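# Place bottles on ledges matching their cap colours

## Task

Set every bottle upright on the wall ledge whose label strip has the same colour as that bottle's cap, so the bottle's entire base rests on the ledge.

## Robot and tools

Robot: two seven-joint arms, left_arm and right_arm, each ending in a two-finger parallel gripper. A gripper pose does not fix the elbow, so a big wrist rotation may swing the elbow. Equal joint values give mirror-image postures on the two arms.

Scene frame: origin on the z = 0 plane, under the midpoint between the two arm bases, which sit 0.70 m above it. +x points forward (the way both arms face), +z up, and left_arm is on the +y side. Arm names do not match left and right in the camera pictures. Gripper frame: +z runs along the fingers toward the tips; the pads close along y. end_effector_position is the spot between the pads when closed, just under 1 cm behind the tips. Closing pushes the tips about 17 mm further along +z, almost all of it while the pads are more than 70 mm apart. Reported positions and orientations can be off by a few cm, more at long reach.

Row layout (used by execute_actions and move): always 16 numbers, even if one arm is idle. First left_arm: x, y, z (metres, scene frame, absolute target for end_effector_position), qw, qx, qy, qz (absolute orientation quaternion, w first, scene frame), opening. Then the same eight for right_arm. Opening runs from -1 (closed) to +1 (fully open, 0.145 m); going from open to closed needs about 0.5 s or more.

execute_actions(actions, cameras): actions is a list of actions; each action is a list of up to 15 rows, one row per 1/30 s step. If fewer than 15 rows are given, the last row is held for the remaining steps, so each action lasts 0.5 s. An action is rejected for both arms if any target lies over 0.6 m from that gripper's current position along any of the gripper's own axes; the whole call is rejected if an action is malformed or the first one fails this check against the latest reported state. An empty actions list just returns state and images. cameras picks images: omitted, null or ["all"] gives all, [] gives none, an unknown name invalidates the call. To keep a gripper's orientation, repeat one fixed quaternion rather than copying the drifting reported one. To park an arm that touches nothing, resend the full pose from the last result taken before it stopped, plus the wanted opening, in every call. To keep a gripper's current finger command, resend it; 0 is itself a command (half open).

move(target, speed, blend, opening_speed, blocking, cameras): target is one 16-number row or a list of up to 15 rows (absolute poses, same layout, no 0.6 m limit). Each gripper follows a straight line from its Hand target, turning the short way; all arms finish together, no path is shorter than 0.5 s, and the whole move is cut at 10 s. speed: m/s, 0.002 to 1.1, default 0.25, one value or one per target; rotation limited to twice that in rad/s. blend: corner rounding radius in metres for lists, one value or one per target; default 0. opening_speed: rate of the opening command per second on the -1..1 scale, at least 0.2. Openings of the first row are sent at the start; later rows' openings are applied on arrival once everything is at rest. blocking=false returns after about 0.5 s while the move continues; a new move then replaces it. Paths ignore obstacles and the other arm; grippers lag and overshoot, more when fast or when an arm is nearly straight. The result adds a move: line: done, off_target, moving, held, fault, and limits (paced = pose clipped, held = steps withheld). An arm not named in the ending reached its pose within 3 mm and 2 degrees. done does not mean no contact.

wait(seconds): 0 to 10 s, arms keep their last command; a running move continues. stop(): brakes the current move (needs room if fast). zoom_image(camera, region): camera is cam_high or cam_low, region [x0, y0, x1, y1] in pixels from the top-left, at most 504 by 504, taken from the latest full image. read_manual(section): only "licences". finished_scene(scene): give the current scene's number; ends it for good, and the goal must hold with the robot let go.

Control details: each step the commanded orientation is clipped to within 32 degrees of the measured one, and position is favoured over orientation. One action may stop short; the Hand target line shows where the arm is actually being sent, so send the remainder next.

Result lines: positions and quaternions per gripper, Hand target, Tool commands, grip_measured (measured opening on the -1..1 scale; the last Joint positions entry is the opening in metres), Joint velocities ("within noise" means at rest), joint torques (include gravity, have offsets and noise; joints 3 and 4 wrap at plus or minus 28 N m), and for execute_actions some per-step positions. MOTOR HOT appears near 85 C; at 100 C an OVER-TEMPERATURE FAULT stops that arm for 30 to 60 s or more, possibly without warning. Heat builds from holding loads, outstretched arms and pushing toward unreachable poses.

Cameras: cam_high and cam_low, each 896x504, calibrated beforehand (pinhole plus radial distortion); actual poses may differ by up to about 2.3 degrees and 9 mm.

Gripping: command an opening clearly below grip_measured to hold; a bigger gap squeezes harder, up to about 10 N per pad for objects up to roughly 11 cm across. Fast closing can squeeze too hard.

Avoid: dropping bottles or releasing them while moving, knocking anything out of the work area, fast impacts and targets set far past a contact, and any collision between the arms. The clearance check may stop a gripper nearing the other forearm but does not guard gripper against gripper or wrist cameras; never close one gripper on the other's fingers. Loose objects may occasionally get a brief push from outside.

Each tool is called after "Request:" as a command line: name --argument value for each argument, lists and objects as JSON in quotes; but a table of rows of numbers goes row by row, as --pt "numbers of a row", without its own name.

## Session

Request:
execute_actions --actions '[]'

Request:
zoom_image --camera "cam_high" --region '[430, 200, 690, 420]'

Request:
zoom_image --camera "cam_low" --region '[330, 130, 620, 390]'

Scene clock: 0.00 s.
left_arm: end_effector_position=(+0.2239, +0.1828, +0.6144) grip_measured=+1.00 end_effector_quat_wxyz=(-0.319, +0.395, -0.515, +0.691) | right_arm: end_effector_position=(+0.4009, -0.1655, +0.3728) grip_measured=+1.00 end_effector_quat_wxyz=(+0.260, +0.265, +0.837, +0.401)
Joint positions: left_arm=[-1.106 0.942 0.535 2.339 -0.48 -0.199 -0.367 0.145] | right_arm=[0.583 0.619 -0.841 0.925 -1.182 -0.496 -0.047 0.145]
Joint velocities: within noise
Joint torques (N m): no reading
Motor temperatures (°C): left_arm=[21 21 22 20 21 23 21] | right_arm=[20 22 22 19 20 19 21]
Hand target: left_arm +0.2239, +0.1828, +0.6144; -0.319, +0.395, -0.515, +0.691 | right_arm +0.4009, -0.1655, +0.3728; +0.260, +0.265, +0.837, +0.401
Tool commands: left_gripper/opening=+1.0 right_gripper/opening=+1.0

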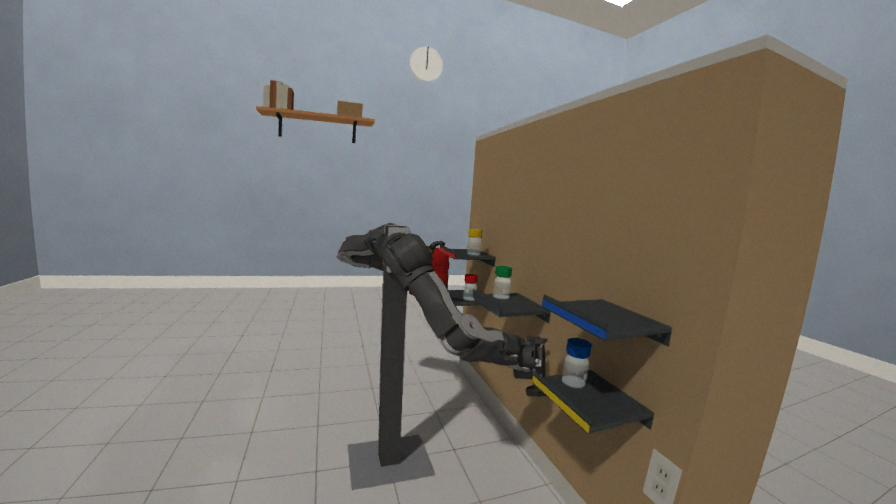

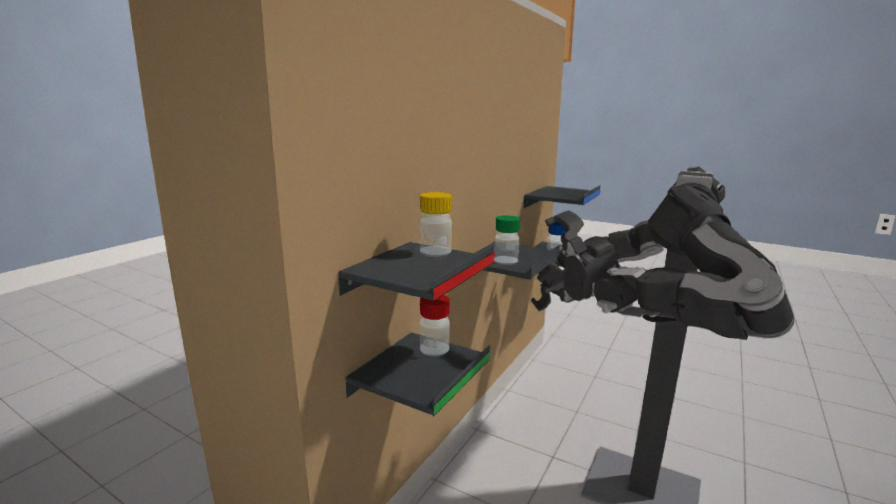

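Scaled by 1.938 from the camera's 896x504 image, which has a finer 1280x720 frame.

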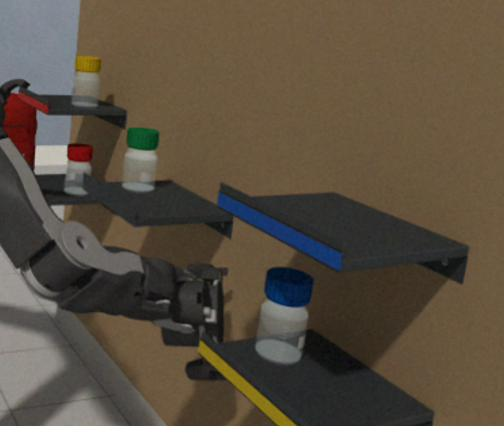

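Scaled by 1.738 from the camera's 896x504 image, which has a finer 1280x720 frame.

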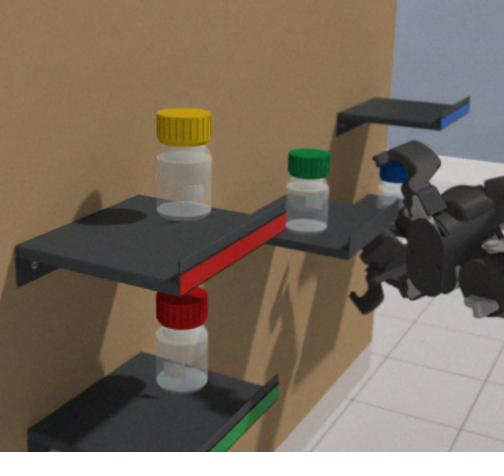

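Request:
move --pt "0.21 0.25 0.66 0 0.777 0 0.629 0.4 0.22 -0.2 0.38 0.26 0.265 0.837 0.401 0.4" --pt "0.23 0.335 0.68 0 0.777 0 0.629 0.4 0.2 -0.22 0.42 0 0.777 0 0.629 0.4" --pt "0.23 0.337 0.68 0 0.777 0 0.629 0.4 0.22 -0.355 0.486 0 0.777 0 0.629 0.4" --speed 0.4 --blend '[0.01,0.03,0]'

Request:
zoom_image --camera "cam_low" --region '[400, 160, 660, 290]'

Request:
zoom_image --camera "cam_high" --region '[460, 270, 680, 430]'

Scene clock: 47.40 s.
left_arm: end_effector_position=(+0.2298, +0.3376, +0.6795) grip_measured=+0.40 end_effector_quat_wxyz=(-0.001, +0.777, +0.002, +0.629) | right_arm: end_effector_position=(+0.2203, -0.3547, +0.4864) grip_measured=+0.40 end_effector_quat_wxyz=(+0.001, +0.776, +0.000, +0.631)
Joint positions: left_arm=[-1.34 0.863 1.573 2.204 1.539 0.44 0.078 0.105] | right_arm=[-1.311 1.12 0.49 1.78 1.185 -0.576 0.015 0.105]
Joint velocities: within noise
Joint torques (N m): left_arm=[0.09 2.12 3.04 0.13 0.12 -0.52 0.23] | right_arm=[-0.15 1.83 3.74 1.31 0.2 -0.3 0.17]
Motor temperatures (°C): left_arm=[20 21 23 21 21 23 21] | right_arm=[22 23 22 19 20 19 21]
Hand target: left_arm +0.2300, +0.3370, +0.6800; +0.000, +0.777, +0.000, +0.629 | right_arm +0.2200, -0.3550, +0.4860; +0.000, +0.777, +0.000, +0.629
Off the commanded pose: left_arm 0.001 m, 0 deg | right_arm 0.001 m, 0 deg.
joint sent to its limit (left arm) — joint 3 (upper arm roll), upper limit. The joint targets still meet the commanded pose.
joint sent to its limit (right arm) — joint 1 (shoulder pitch), lower limit. The joint targets still meet the commanded pose.
move: done

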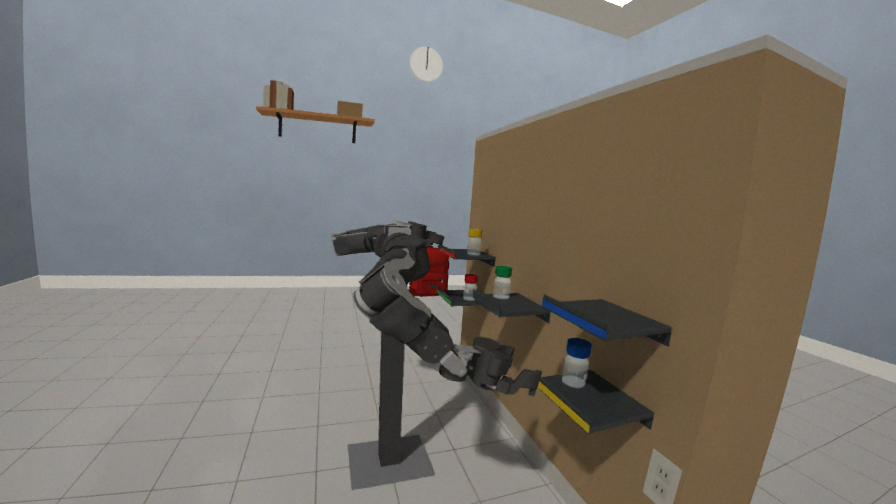

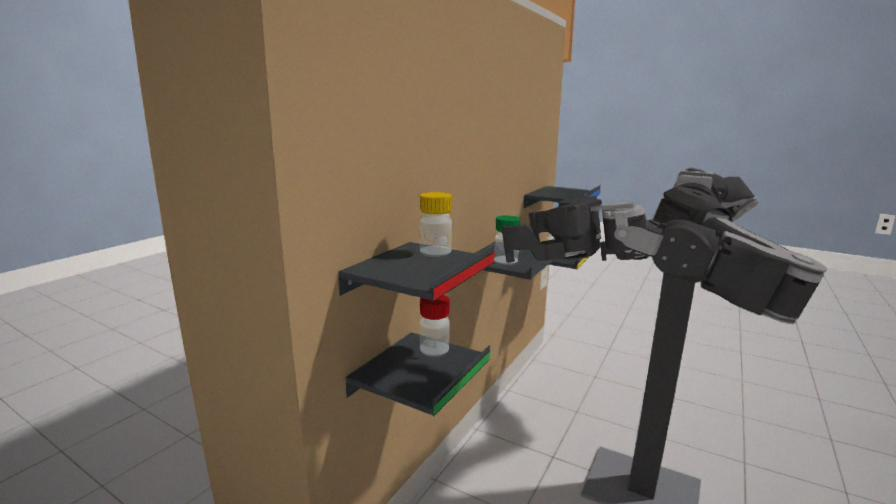

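Scaled by 1.938 from the camera's 896x504 image, which has a finer 1280x720 frame.

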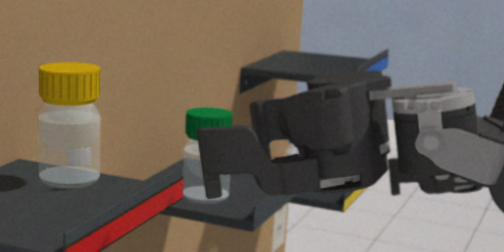

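Scaled by 2.291 from the camera's 896x504 image, which has a finer 1280x720 frame.

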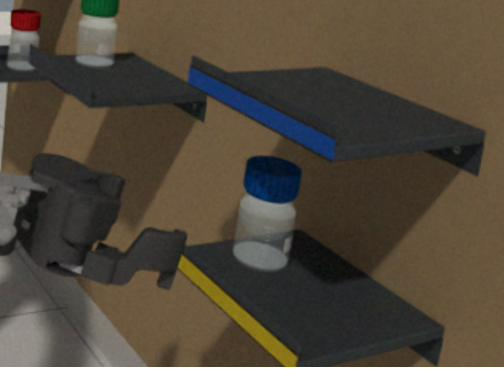

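Request:
move --pt "0.392 0.338 0.68 0 0.777 0 0.629 0.4 0.381 -0.358 0.487 0 0.777 0 0.629 0.4" --pt "0.392 0.338 0.68 0 0.777 0 0.629 -0.6 0.381 -0.358 0.487 0 0.777 0 0.629 -0.6" --speed 0.17 --opening_speed 1.2

Request:
zoom_image --camera "cam_low" --region '[380, 160, 640, 290]'

Request:
zoom_image --camera "cam_high" --region '[460, 270, 680, 430]'

Scene clock: 61.53 s.
left_arm: end_effector_position=(+0.3923, +0.3373, +0.6824) grip_measured=-0.23 end_effector_quat_wxyz=(-0.008, +0.772, -0.017, +0.635) | right_arm: end_effector_position=(+0.3812, -0.3583, +0.4881) grip_measured=-0.27 end_effector_quat_wxyz=(+0.000, +0.776, -0.001, +0.631)
Joint positions: left_arm=[-1.407 1.66 1.474 1.639 1.584 0.263 -0.143 0.058] | right_arm=[0.161 1.06 -0.407 1.287 1.114 -0.121 0.057 0.055]
Joint velocities: within noise
Joint torques (N m): left_arm=[5.1 1.28 3.25 0.05 0.12 -0.56 0.02] | right_arm=[4.23 7.13 3.41 1.85 0.12 -0.34 0.06]
Motor temperatures (°C): left_arm=[21 21 24 21 21 24 21] | right_arm=[21 23 23 19 20 19 21]
Hand target: left_arm +0.3919, +0.3382, +0.6799; -0.008, +0.775, -0.016, +0.632 | right_arm +0.3810, -0.3580, +0.4870; +0.000, +0.777, +0.000, +0.629
Off the commanded pose: left_arm 0.003 m, 2 deg | right_arm 0.001 m, 0 deg.
joint sent to its limit (left arm) — joint 1 (shoulder pitch), lower limit; joint 5 (forearm roll), upper limit. The joint targets still meet the commanded pose.
move: done

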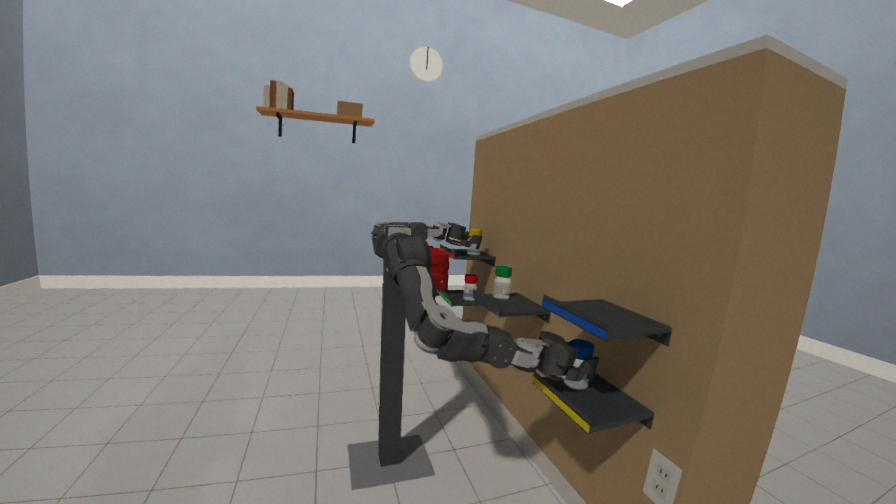

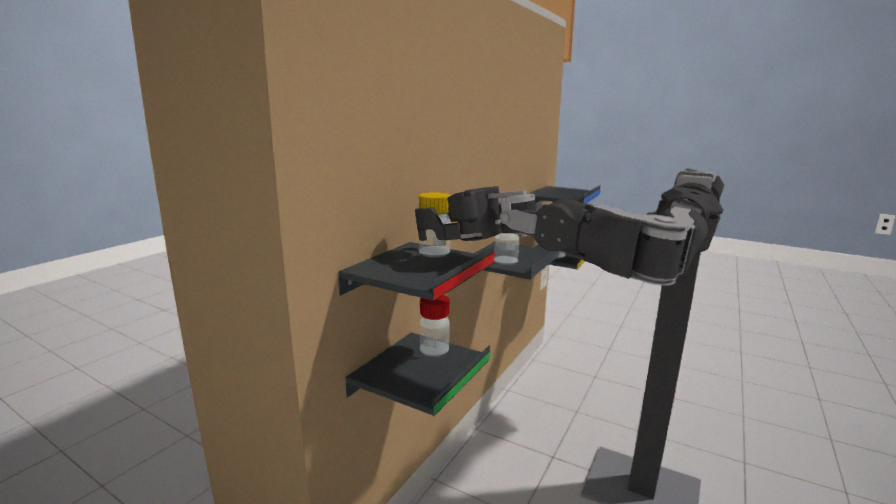

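Scaled by 1.938 from the camera's 896x504 image, which has a finer 1280x720 frame.

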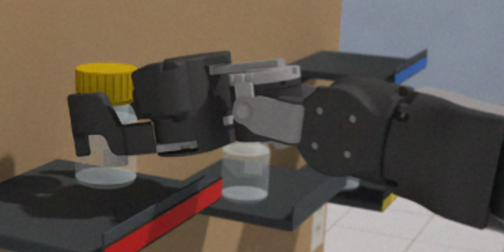

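Scaled by 2.291 from the camera's 896x504 image, which has a finer 1280x720 frame.

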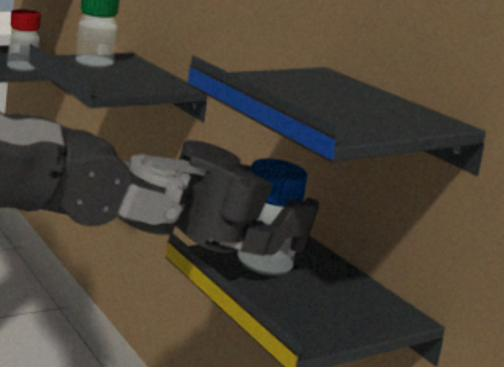

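Request:
move --pt "0.392 0.338 0.725 0 0.777 0 0.629 -0.6 0.381 -0.358 0.528 0 0.777 0 0.629 -0.6" --pt "0.26 0.30 0.725 0 0.777 0 0.629 -0.6 0.225 -0.355 0.535 0 0.777 0 0.629 -0.6" --pt "0.27 0.17 0.69 0 0.777 0 0.629 -0.6 0.225 -0.355 0.63 0 0.777 0 0.629 -0.6" --pt "0.298 -0.01 0.66 0.0876 0.7695 -0.1082 0.623 -0.6 0.235 -0.36 0.73 0 0.777 0 0.629 -0.6" --pt "0.385 -0.06 0.63 0.136 0.7586 -0.1682 0.6141 -0.6 0.38 -0.40 0.73 0 0.777 0 0.629 -0.6" --pt "0.385 -0.06 0.59 0.136 0.7586 -0.1682 0.6141 -0.6 0.38 -0.40 0.69 0 0.777 0 0.629 -0.6" --speed '[0.2,0.25,0.25,0.25,0.2,0.1]' --blend '[0,0.02,0.02,0.01,0,0]'

Request:
zoom_image --camera "cam_low" --region '[440, 160, 640, 290]'

Request:
zoom_image --camera "cam_high" --region '[450, 200, 680, 350]'

Scene clock: 89.40 s.
left_arm: end_effector_position=(+0.3845, -0.0595, +0.5880) grip_measured=-0.23 end_effector_quat_wxyz=(+0.134, +0.762, -0.169, +0.611) | right_arm: end_effector_position=(+0.3796, -0.3994, +0.6865) grip_measured=-0.29 end_effector_quat_wxyz=(-0.001, +0.782, +0.002, +0.623)
Joint positions: left_arm=[0.932 0.236 -1.166 1.684 1.131 0.406 -0.858 0.058] | right_arm=[1.464 1.534 -1.335 1.411 1.516 0.35 0.136 0.054]
Joint velocities: within noise
Joint torques (N m): left_arm=[9.16 -1.2 2.67 3.04 -0.44 -0.72 0.23] | right_arm=[4.29 0.91 5.22 0.43 0.31 -0.76 -0.13]
Motor temperatures (°C): left_arm=[22 21 25 21 21 24 21] | right_arm=[22 24 23 19 20 20 21]
Hand target: left_arm +0.3850, -0.0600, +0.5900; +0.136, +0.759, -0.168, +0.614 | right_arm +0.3800, -0.4000, +0.6901; +0.000, +0.777, +0.000, +0.629
Off the commanded pose: left_arm 0.002 m, 1 deg | right_arm 0.004 m, 1 deg.
move: off_target (right_arm); limits=paced

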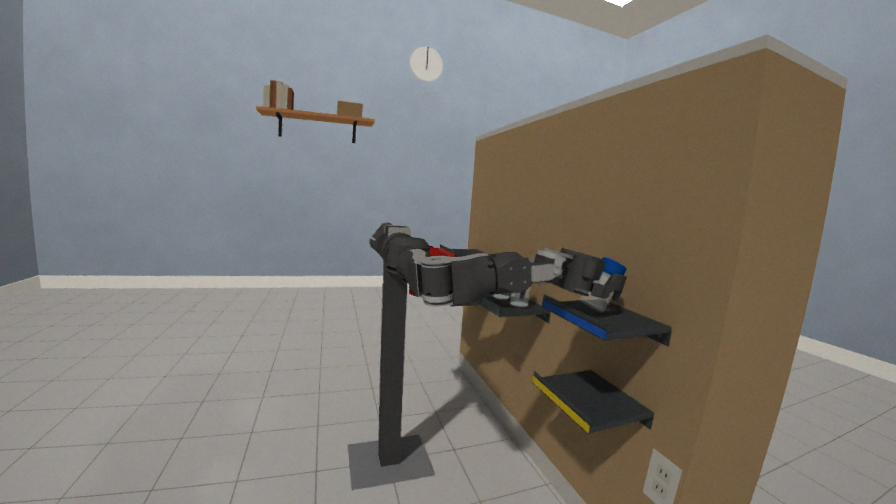

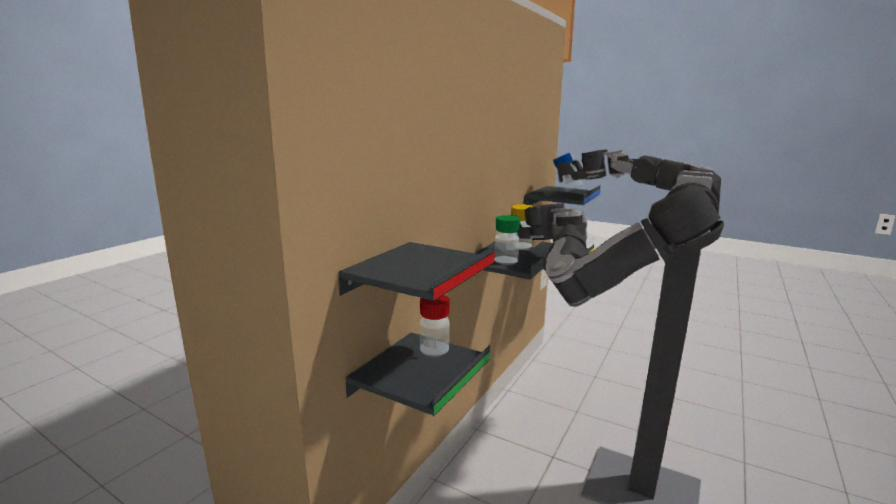

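Scaled by 2.520 from the camera's 896x504 image, which has a finer 1280x720 frame.

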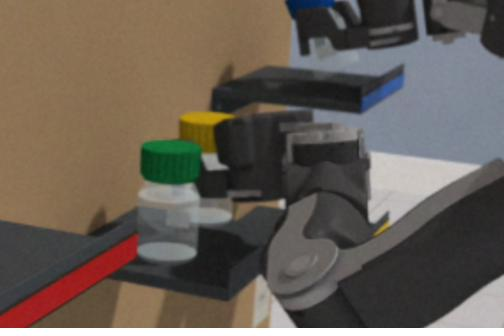

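Scaled by 2.191 from the camera's 896x504 image, which has a finer 1280x720 frame.

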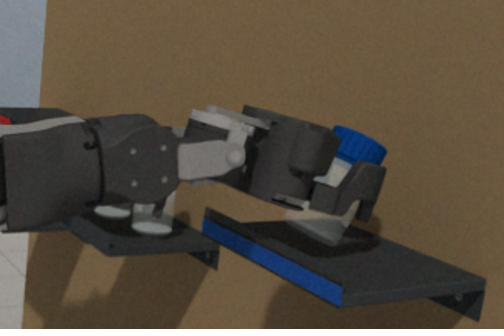

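Request:
zoom_image --camera "cam_low" --region '[520, 140, 620, 220]'

Request:
zoom_image --camera "cam_high" --region '[560, 240, 660, 320]'

Scaled by 5.040 from the camera's 896x504 image, which has a finer 1280x720 frame.

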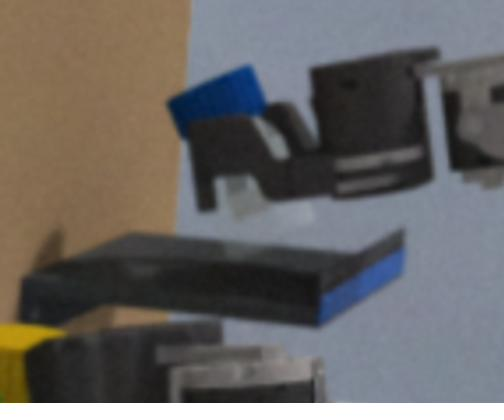

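Scaled by 5.040 from the camera's 896x504 image, which has a finer 1280x720 frame.

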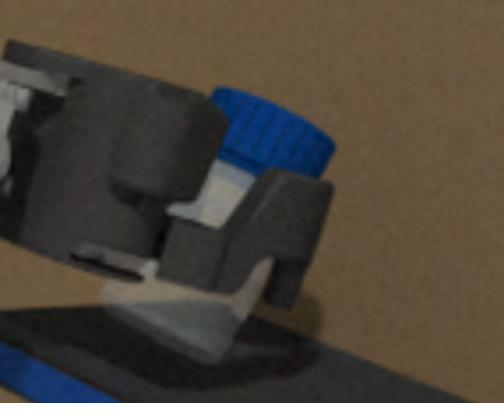

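Request:
move --pt "0.385 -0.06 0.578 0.136 0.7586 -0.1682 0.6141 -0.6 0.36 -0.40 0.715 0 0.6756 0 0.7372 -0.6" --pt "0.385 -0.06 0.572 0.136 0.7586 -0.1682 0.6141 -0.6 0.36 -0.40 0.69 0 0.6756 0 0.7372 -0.6" --speed '[0.1,0.06]'

Request:
zoom_image --camera "cam_low" --region '[460, 140, 620, 280]'

Request:
zoom_image --camera "cam_high" --region '[480, 240, 660, 350]'

Scene clock: 136.97 s.
left_arm: end_effector_position=(+0.3857, -0.0605, +0.5808) grip_measured=-0.23 end_effector_quat_wxyz=(+0.138, +0.751, -0.165, +0.624) | right_arm: end_effector_position=(+0.3601, -0.3990, +0.6893) grip_measured=-0.29 end_effector_quat_wxyz=(+0.012, +0.681, +0.012, +0.732)
Joint positions: left_arm=[0.912 0.24 -1.194 1.66 1.077 0.336 -0.832 0.058] | right_arm=[1.473 1.645 -1.569 1.523 1.558 -0.17 0.12 0.054]
Joint velocities: within noise
Joint torques (N m): left_arm=[6.34 -0.44 1.58 1.78 0 -0.35 0.26] | right_arm=[3.65 0.91 3.73 0.24 0.25 -0.76 -0.17]
Motor temperatures (°C): left_arm=[26 21 25 21 22 24 21] | right_arm=[22 23 24 19 20 21 21]
Hand target: left_arm +0.3849, -0.0599, +0.5720; +0.136, +0.759, -0.168, +0.614 | right_arm +0.3600, -0.3999, +0.6900; +0.013, +0.678, +0.010, +0.735
Off the commanded pose: left_arm 0.009 m, 1 deg | right_arm 0.001 m, 2 deg.
joint sent to its limit (right arm) — joint 3 (upper arm roll), lower limit; joint 5 (forearm roll), upper limit. The joint targets still meet the commanded pose.
move: off_target (left_arm)

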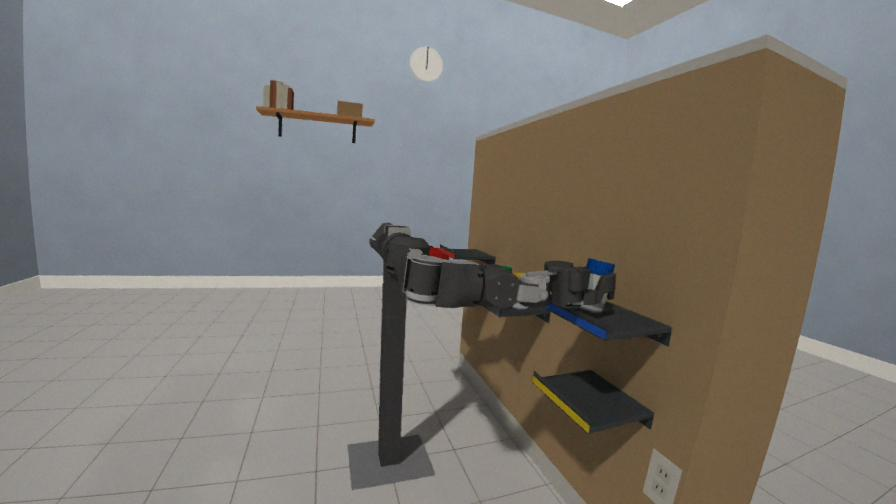

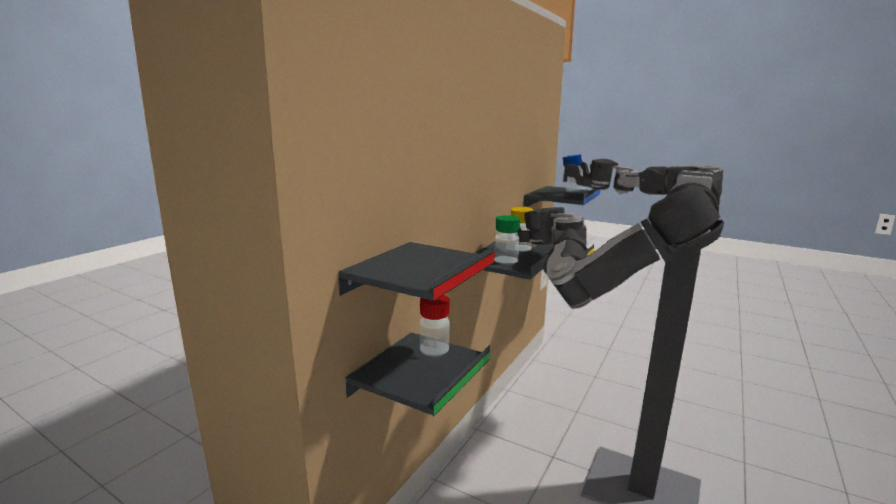

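Scaled by 3.150 from the camera's 896x504 image, which has a finer 1280x720 frame.

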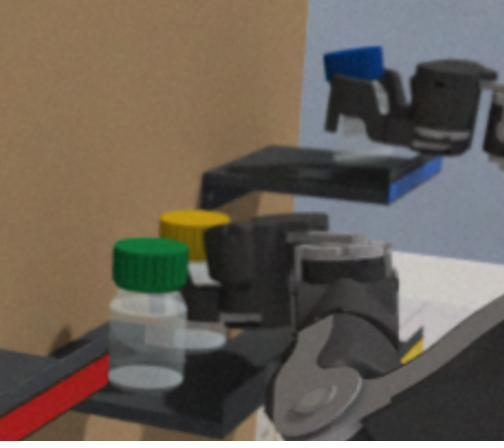

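Scaled by 2.800 from the camera's 896x504 image, which has a finer 1280x720 frame.

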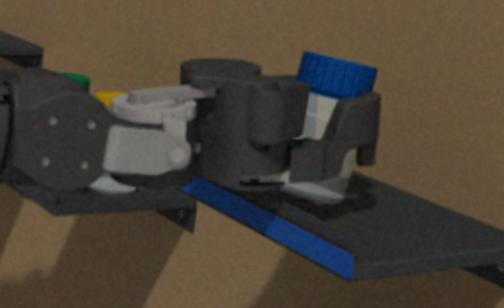

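Request:
move --pt "0.385 -0.06 0.580 0.136 0.7586 -0.1682 0.6141 0.15 0.36 -0.40 0.666 0 0.6756 0 0.7372 -0.6" --speed 0.05 --opening_speed 1

Request:
zoom_image --camera "cam_low" --region '[520, 140, 620, 220]'

Request:
zoom_image --camera "cam_high" --region '[480, 240, 660, 350]'

Scene clock: 147.17 s.
left_arm: end_effector_position=(+0.3849, -0.0606, +0.5792) grip_measured=+0.15 end_effector_quat_wxyz=(+0.137, +0.758, -0.169, +0.614) | right_arm: end_effector_position=(+0.3586, -0.3992, +0.6822) grip_measured=-0.29 end_effector_quat_wxyz=(+0.019, +0.657, +0.015, +0.753)
Joint positions: left_arm=[0.916 0.24 -1.188 1.664 1.1 0.363 -0.834 0.087] | right_arm=[1.372 1.637 -1.557 1.518 1.561 -0.325 0.107 0.054]
Joint velocities: within noise
Joint torques (N m): left_arm=[8.93 -1.07 3.06 3.89 -0.17 -0.38 -0.02] | right_arm=[0.3 0.17 1.09 -0.02 0.15 0.33 -0.41]
Motor temperatures (°C): left_arm=[25 21 24 21 22 24 21] | right_arm=[22 23 24 19 20 21 21]
Hand target: left_arm +0.3850, -0.0600, +0.5801; +0.136, +0.759, -0.168, +0.614 | right_arm +0.3595, -0.3998, +0.6662; +0.020, +0.678, +0.011, +0.735
Off the commanded pose: left_arm 0.001 m, 0 deg | right_arm 0.016 m, 4 deg.
joint read past its limit (right arm) — joint 5 (forearm roll), upper limit.
joint sent to its limit (right arm) — joint 3 (upper arm roll), lower limit; joint 5 (forearm roll), upper limit. The joint targets are off in orientation, not in position.
move: off_target (right_arm)

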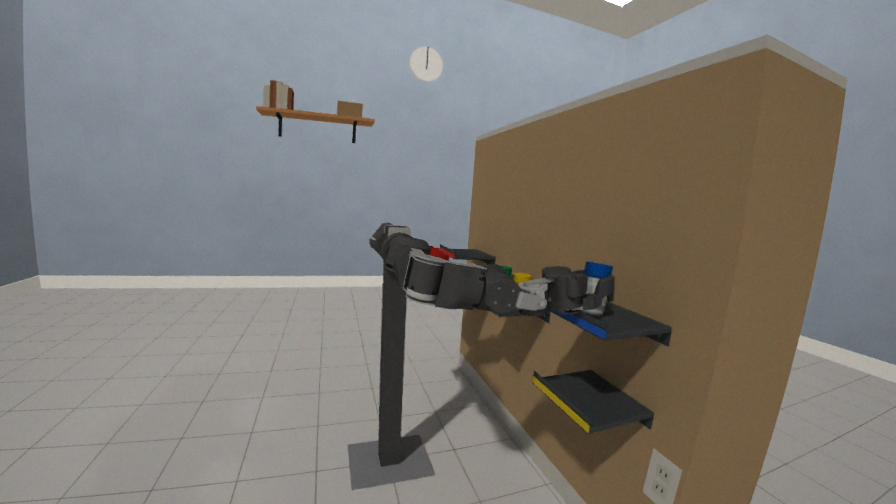

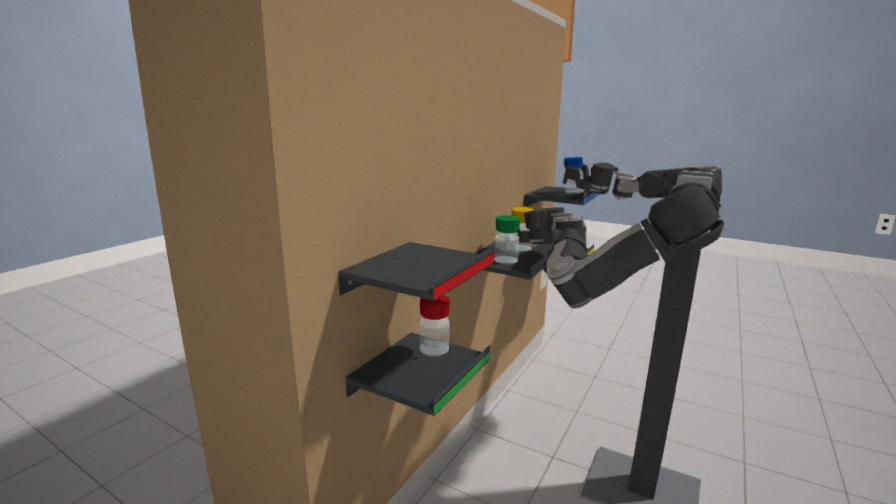

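Scaled by 5.040 from the camera's 896x504 image, which has a finer 1280x720 frame.

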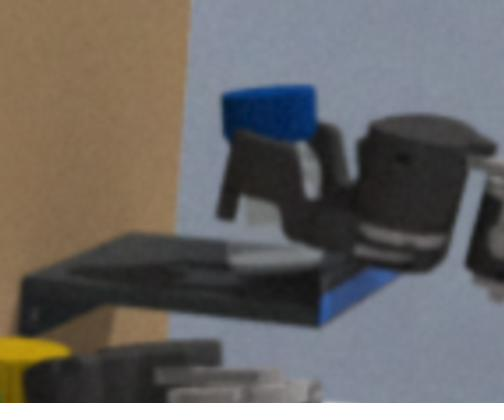

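Scaled by 2.800 from the camera's 896x504 image, which has a finer 1280x720 frame.

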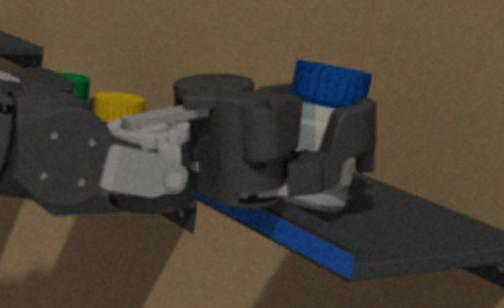

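Request:
move --pt "0.385 -0.06 0.580 0.136 0.7586 -0.1682 0.6141 0.15 0.359 -0.3995 0.680 0 0.66 0 0.751 0.25" --pt "0.295 -0.018 0.60 0.136 0.7586 -0.1682 0.6141 0.15 0.27 -0.39 0.685 0 0.66 0 0.751 0.25" --speed '[0.05,0.1]' --opening_speed 0.7

Request:
zoom_image --camera "cam_low" --region '[460, 140, 620, 280]'

Request:
zoom_image --camera "cam_high" --region '[480, 240, 660, 350]'

Scene clock: 164.80 s.
left_arm: end_effector_position=(+0.2947, -0.0189, +0.6020) grip_measured=+0.15 end_effector_quat_wxyz=(+0.139, +0.756, -0.169, +0.617) | right_arm: end_effector_position=(+0.2715, -0.3892, +0.6861) grip_measured=+0.25 end_effector_quat_wxyz=(+0.045, +0.618, +0.025, +0.785)
Joint positions: left_arm=[0.774 0.453 -1.186 2.224 1.168 0.465 -1.152 0.087] | right_arm=[1.158 1.997 -1.569 1.845 1.56 -0.654 0.098 0.094]
Joint velocities: within noise
Joint torques (N m): left_arm=[5.66 -0.12 1.84 2.73 -0.25 -0.23 -0.04] | right_arm=[0.7 3.15 3.19 0.32 0.19 -0.52 -0.22]
Motor temperatures (°C): left_arm=[26 21 25 21 22 24 21] | right_arm=[21 23 23 19 20 20 21]
Hand target: left_arm +0.2950, -0.0180, +0.6000; +0.136, +0.759, -0.168, +0.614 | right_arm +0.2710, -0.3899, +0.6847; +0.046, +0.619, +0.023, +0.784
Off the commanded pose: left_arm 0.002 m, 1 deg | right_arm 0.002 m, 9 deg.
joint read past its limit (right arm) — joint 5 (forearm roll), upper limit.
joint sent to its limit (right arm) — joint 2 (shoulder roll), upper limit; joint 3 (upper arm roll), lower limit; joint 5 (forearm roll), upper limit. The joint targets are off in orientation, not in position.
move: off_target (right_arm)

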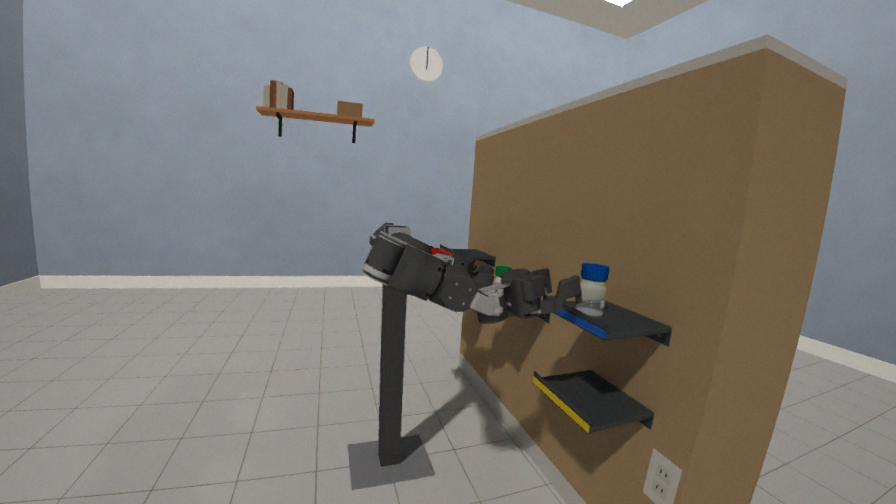

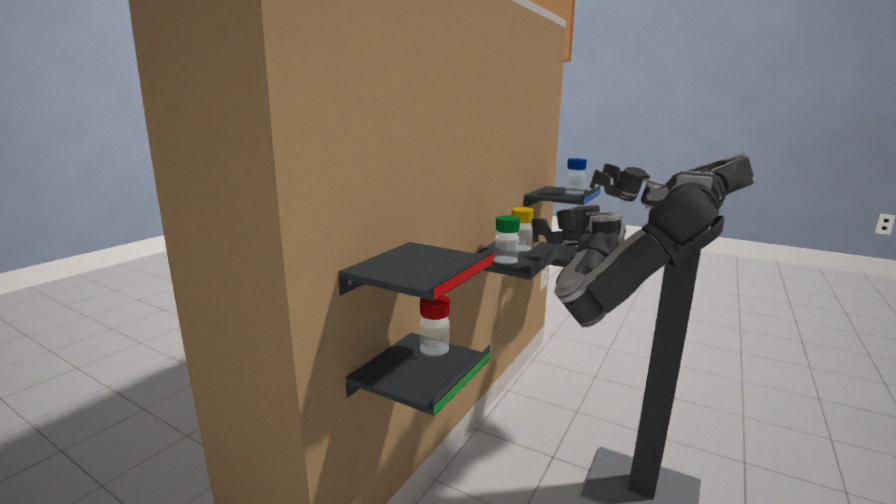

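Scaled by 3.150 from the camera's 896x504 image, which has a finer 1280x720 frame.

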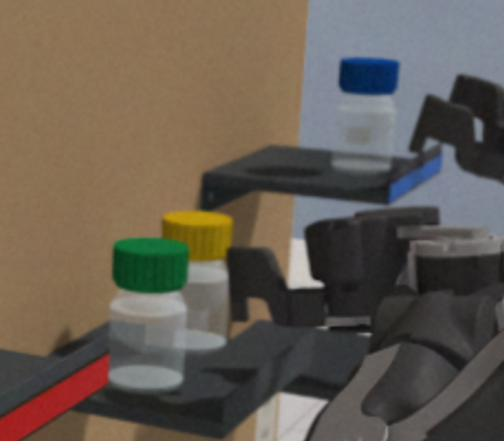

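Scaled by 2.800 from the camera's 896x504 image, which has a finer 1280x720 frame.

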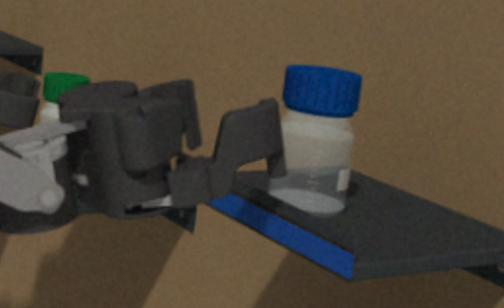

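Request:
move --pt "0.26 0.19 0.63 0 0.777 0 0.629 0.4 0.24 -0.25 0.68 0 0.777 0 0.629 0.25" --pt "0.225 0.3 0.53 0 0.777 0 0.629 0.4 0.29 -0.075 0.62 -0.0439 0.7751 0.0542 0.6275 0.25" --pt "0.23 0.341 0.487 0 0.777 0 0.629 0.4 0.30 -0.062 0.585 -0.0439 0.7751 0.0542 0.6275 0.25" --pt "0.395 0.341 0.487 0 0.777 0 0.629 0.4 0.386 -0.061 0.581 -0.0439 0.7751 0.0542 0.6275 0.25" --pt "0.395 0.341 0.487 0 0.777 0 0.629 -0.6 0.386 -0.061 0.581 -0.0439 0.7751 0.0542 0.6275 -0.6" --speed '[0.25,0.25,0.25,0.15,0.1]' --opening_speed 1.2

Request:
zoom_image --camera "cam_low" --region '[330, 180, 590, 400]'

Request:
zoom_image --camera "cam_high" --region '[440, 220, 620, 350]'

Scene clock: 194.53 s.
left_arm: end_effector_position=(+0.3961, +0.3411, +0.4892) grip_measured=-0.29 end_effector_quat_wxyz=(-0.001, +0.775, +0.001, +0.632) | right_arm: end_effector_position=(+0.3856, -0.0616, +0.5794) grip_measured=-0.25 end_effector_quat_wxyz=(-0.040, +0.776, +0.055, +0.626)
Joint positions: left_arm=[0.846 1.203 -1.446 1.29 1.491 -0.401 -0.093 0.054] | right_arm=[0.961 0.625 -1.257 1.908 1.275 0.202 -1.073 0.057]
Joint velocities: within noise
Joint torques (N m): left_arm=[6.24 4.79 2.43 0.69 0.11 -0.55 0.19] | right_arm=[6.08 0.59 4.55 2.25 -0.38 -0.32 0.15]
Motor temperatures (°C): left_arm=[24 21 24 21 22 24 21] | right_arm=[21 23 23 19 20 20 21]
Hand target: left_arm +0.3950, +0.3409, +0.4870; +0.000, +0.777, +0.000, +0.629 | right_arm +0.3860, -0.0610, +0.5810; -0.044, +0.775, +0.054, +0.628
Off the commanded pose: left_arm 0.002 m, 0 deg | right_arm 0.002 m, 0 deg.
move: done

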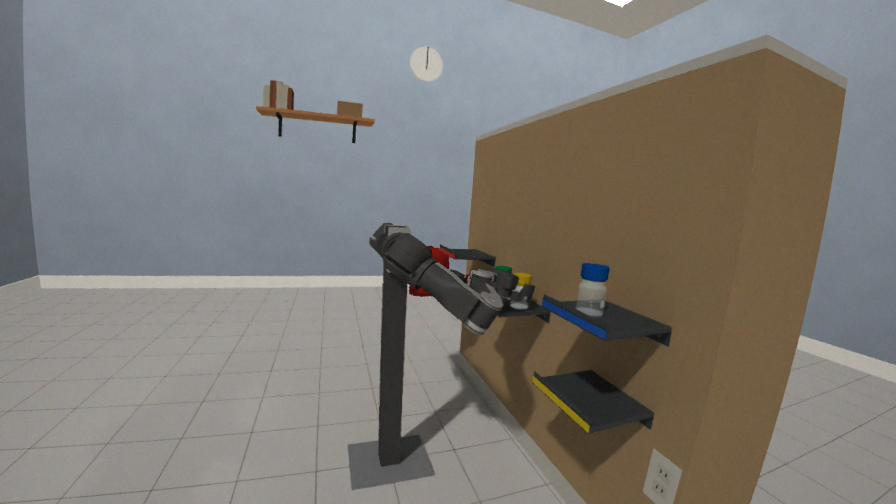

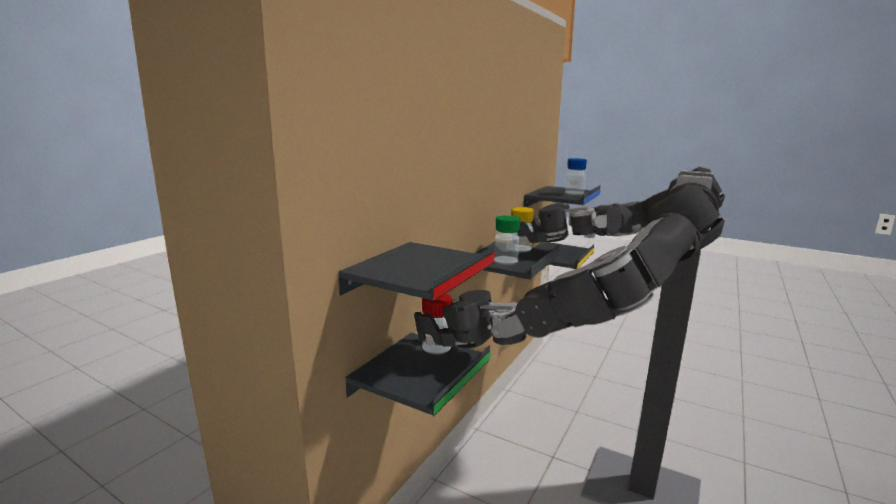

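Scaled by 1.938 from the camera's 896x504 image, which has a finer 1280x720 frame.

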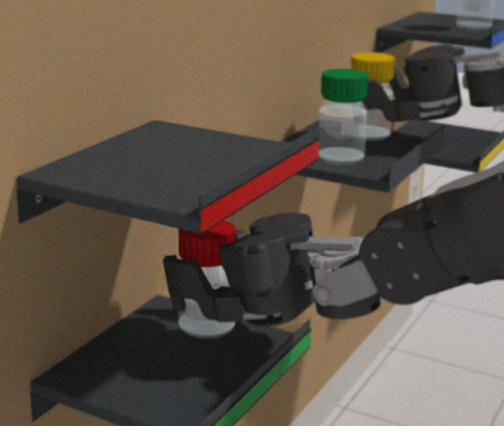

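Scaled by 2.800 from the camera's 896x504 image, which has a finer 1280x720 frame.

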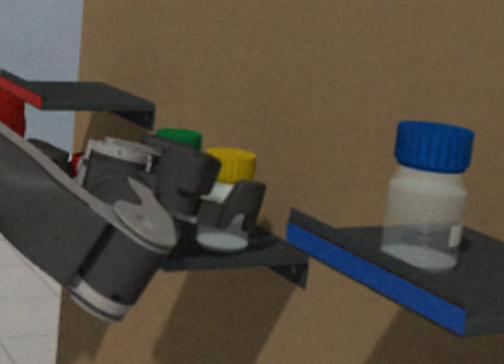

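Request:
move --pt "0.395 0.341 0.522 0 0.777 0 0.629 -0.6 0.386 -0.061 0.63 -0.0439 0.7751 0.0542 0.6275 -0.6" --pt "0.24 0.33 0.522 0 0.777 0 0.629 -0.6 0.28 -0.15 0.635 0 0.777 0 0.629 -0.6" --pt "0.24 0.22 0.57 0 0.777 0 0.629 -0.6 0.24 -0.27 0.56 0 0.777 0 0.629 -0.6" --pt "0.25 0.23 0.69 0 0.777 0 0.629 -0.6 0.23 -0.38 0.53 0 0.777 0 0.629 -0.6" --pt "0.255 0.34 0.728 0 0.777 0 0.629 -0.6 0.23 -0.385 0.53 0 0.777 0 0.629 -0.6" --speed '[0.15,0.2,0.2,0.2,0.2]' --blend '[0,0.01,0.02,0.02,0]'

Request:
zoom_image --camera "cam_low" --region '[400, 140, 660, 300]'

Request:
zoom_image --camera "cam_high" --region '[460, 270, 660, 430]'

Scene clock: 234.13 s.
left_arm: end_effector_position=(+0.2584, +0.3398, +0.7275) grip_measured=-0.29 end_effector_quat_wxyz=(-0.005, +0.790, -0.032, +0.612) | right_arm: end_effector_position=(+0.2303, -0.3857, +0.5300) grip_measured=-0.25 end_effector_quat_wxyz=(+0.035, +0.794, +0.014, +0.607)
Joint positions: left_arm=[1.979 2.009 -1.435 2.043 1.585 0.781 0.035 0.054] | right_arm=[0.532 1.9 -1.571 1.819 1.559 -0.775 0.01 0.057]
Joint velocities: within noise
Joint torques (N m): left_arm=[1.38 -2.18 3.58 -0.47 0.15 -0.59 0.19] | right_arm=[1.04 6.24 1.66 -0.01 0.18 -0.74 0.14]
Motor temperatures (°C): left_arm=[24 22 24 21 21 24 21] | right_arm=[23 23 24 19 20 20 21]
Hand target: left_arm +0.2577, +0.3401, +0.7285; -0.004, +0.790, -0.032, +0.613 | right_arm +0.2302, -0.3848, +0.5301; +0.033, +0.792, +0.014, +0.610
Off the commanded pose: left_arm 0.003 m, 4 deg | right_arm 0.001 m, 5 deg.
joint sent to its limit (left arm) — joint 2 (shoulder roll), upper limit; joint 5 (forearm roll), upper limit; joint 6 (wrist pitch), upper limit. The joint targets are off in orientation, not in position.
joint sent to its limit (right arm) — joint 3 (upper arm roll), lower limit; joint 5 (forearm roll), upper limit; joint 6 (wrist pitch), lower limit. The joint targets are off in orientation, not in position.
move: off_target (left_arm, right_arm); limits=paced

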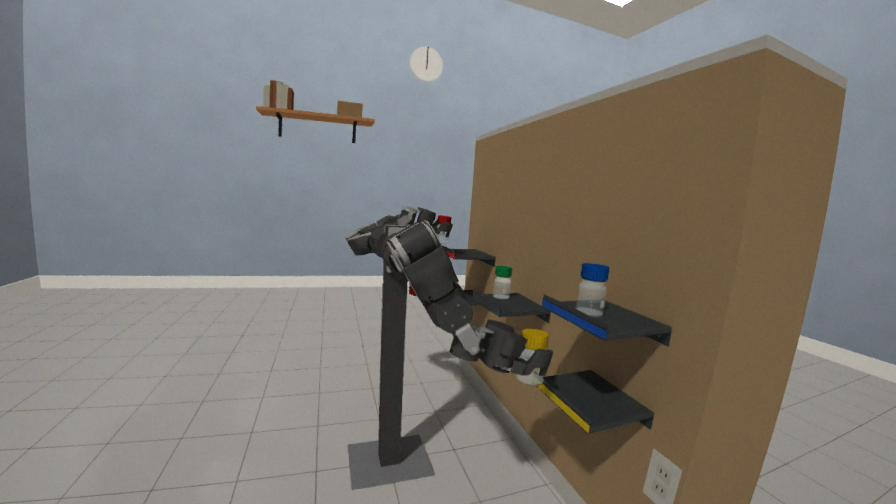

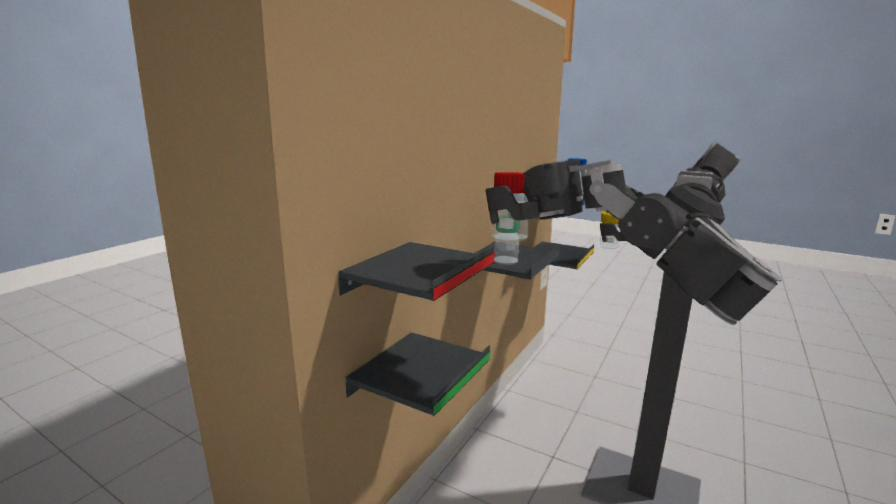

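Scaled by 1.938 from the camera's 896x504 image, which has a finer 1280x720 frame.

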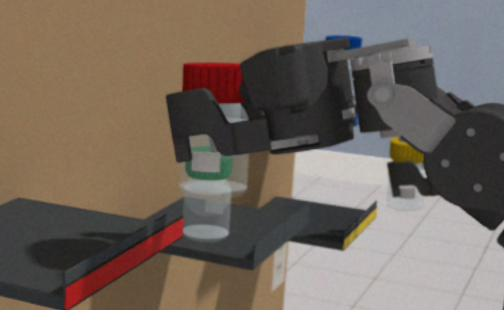

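Scaled by 2.520 from the camera's 896x504 image, which has a finer 1280x720 frame.

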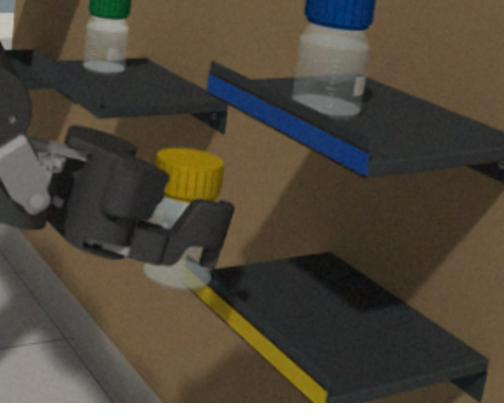

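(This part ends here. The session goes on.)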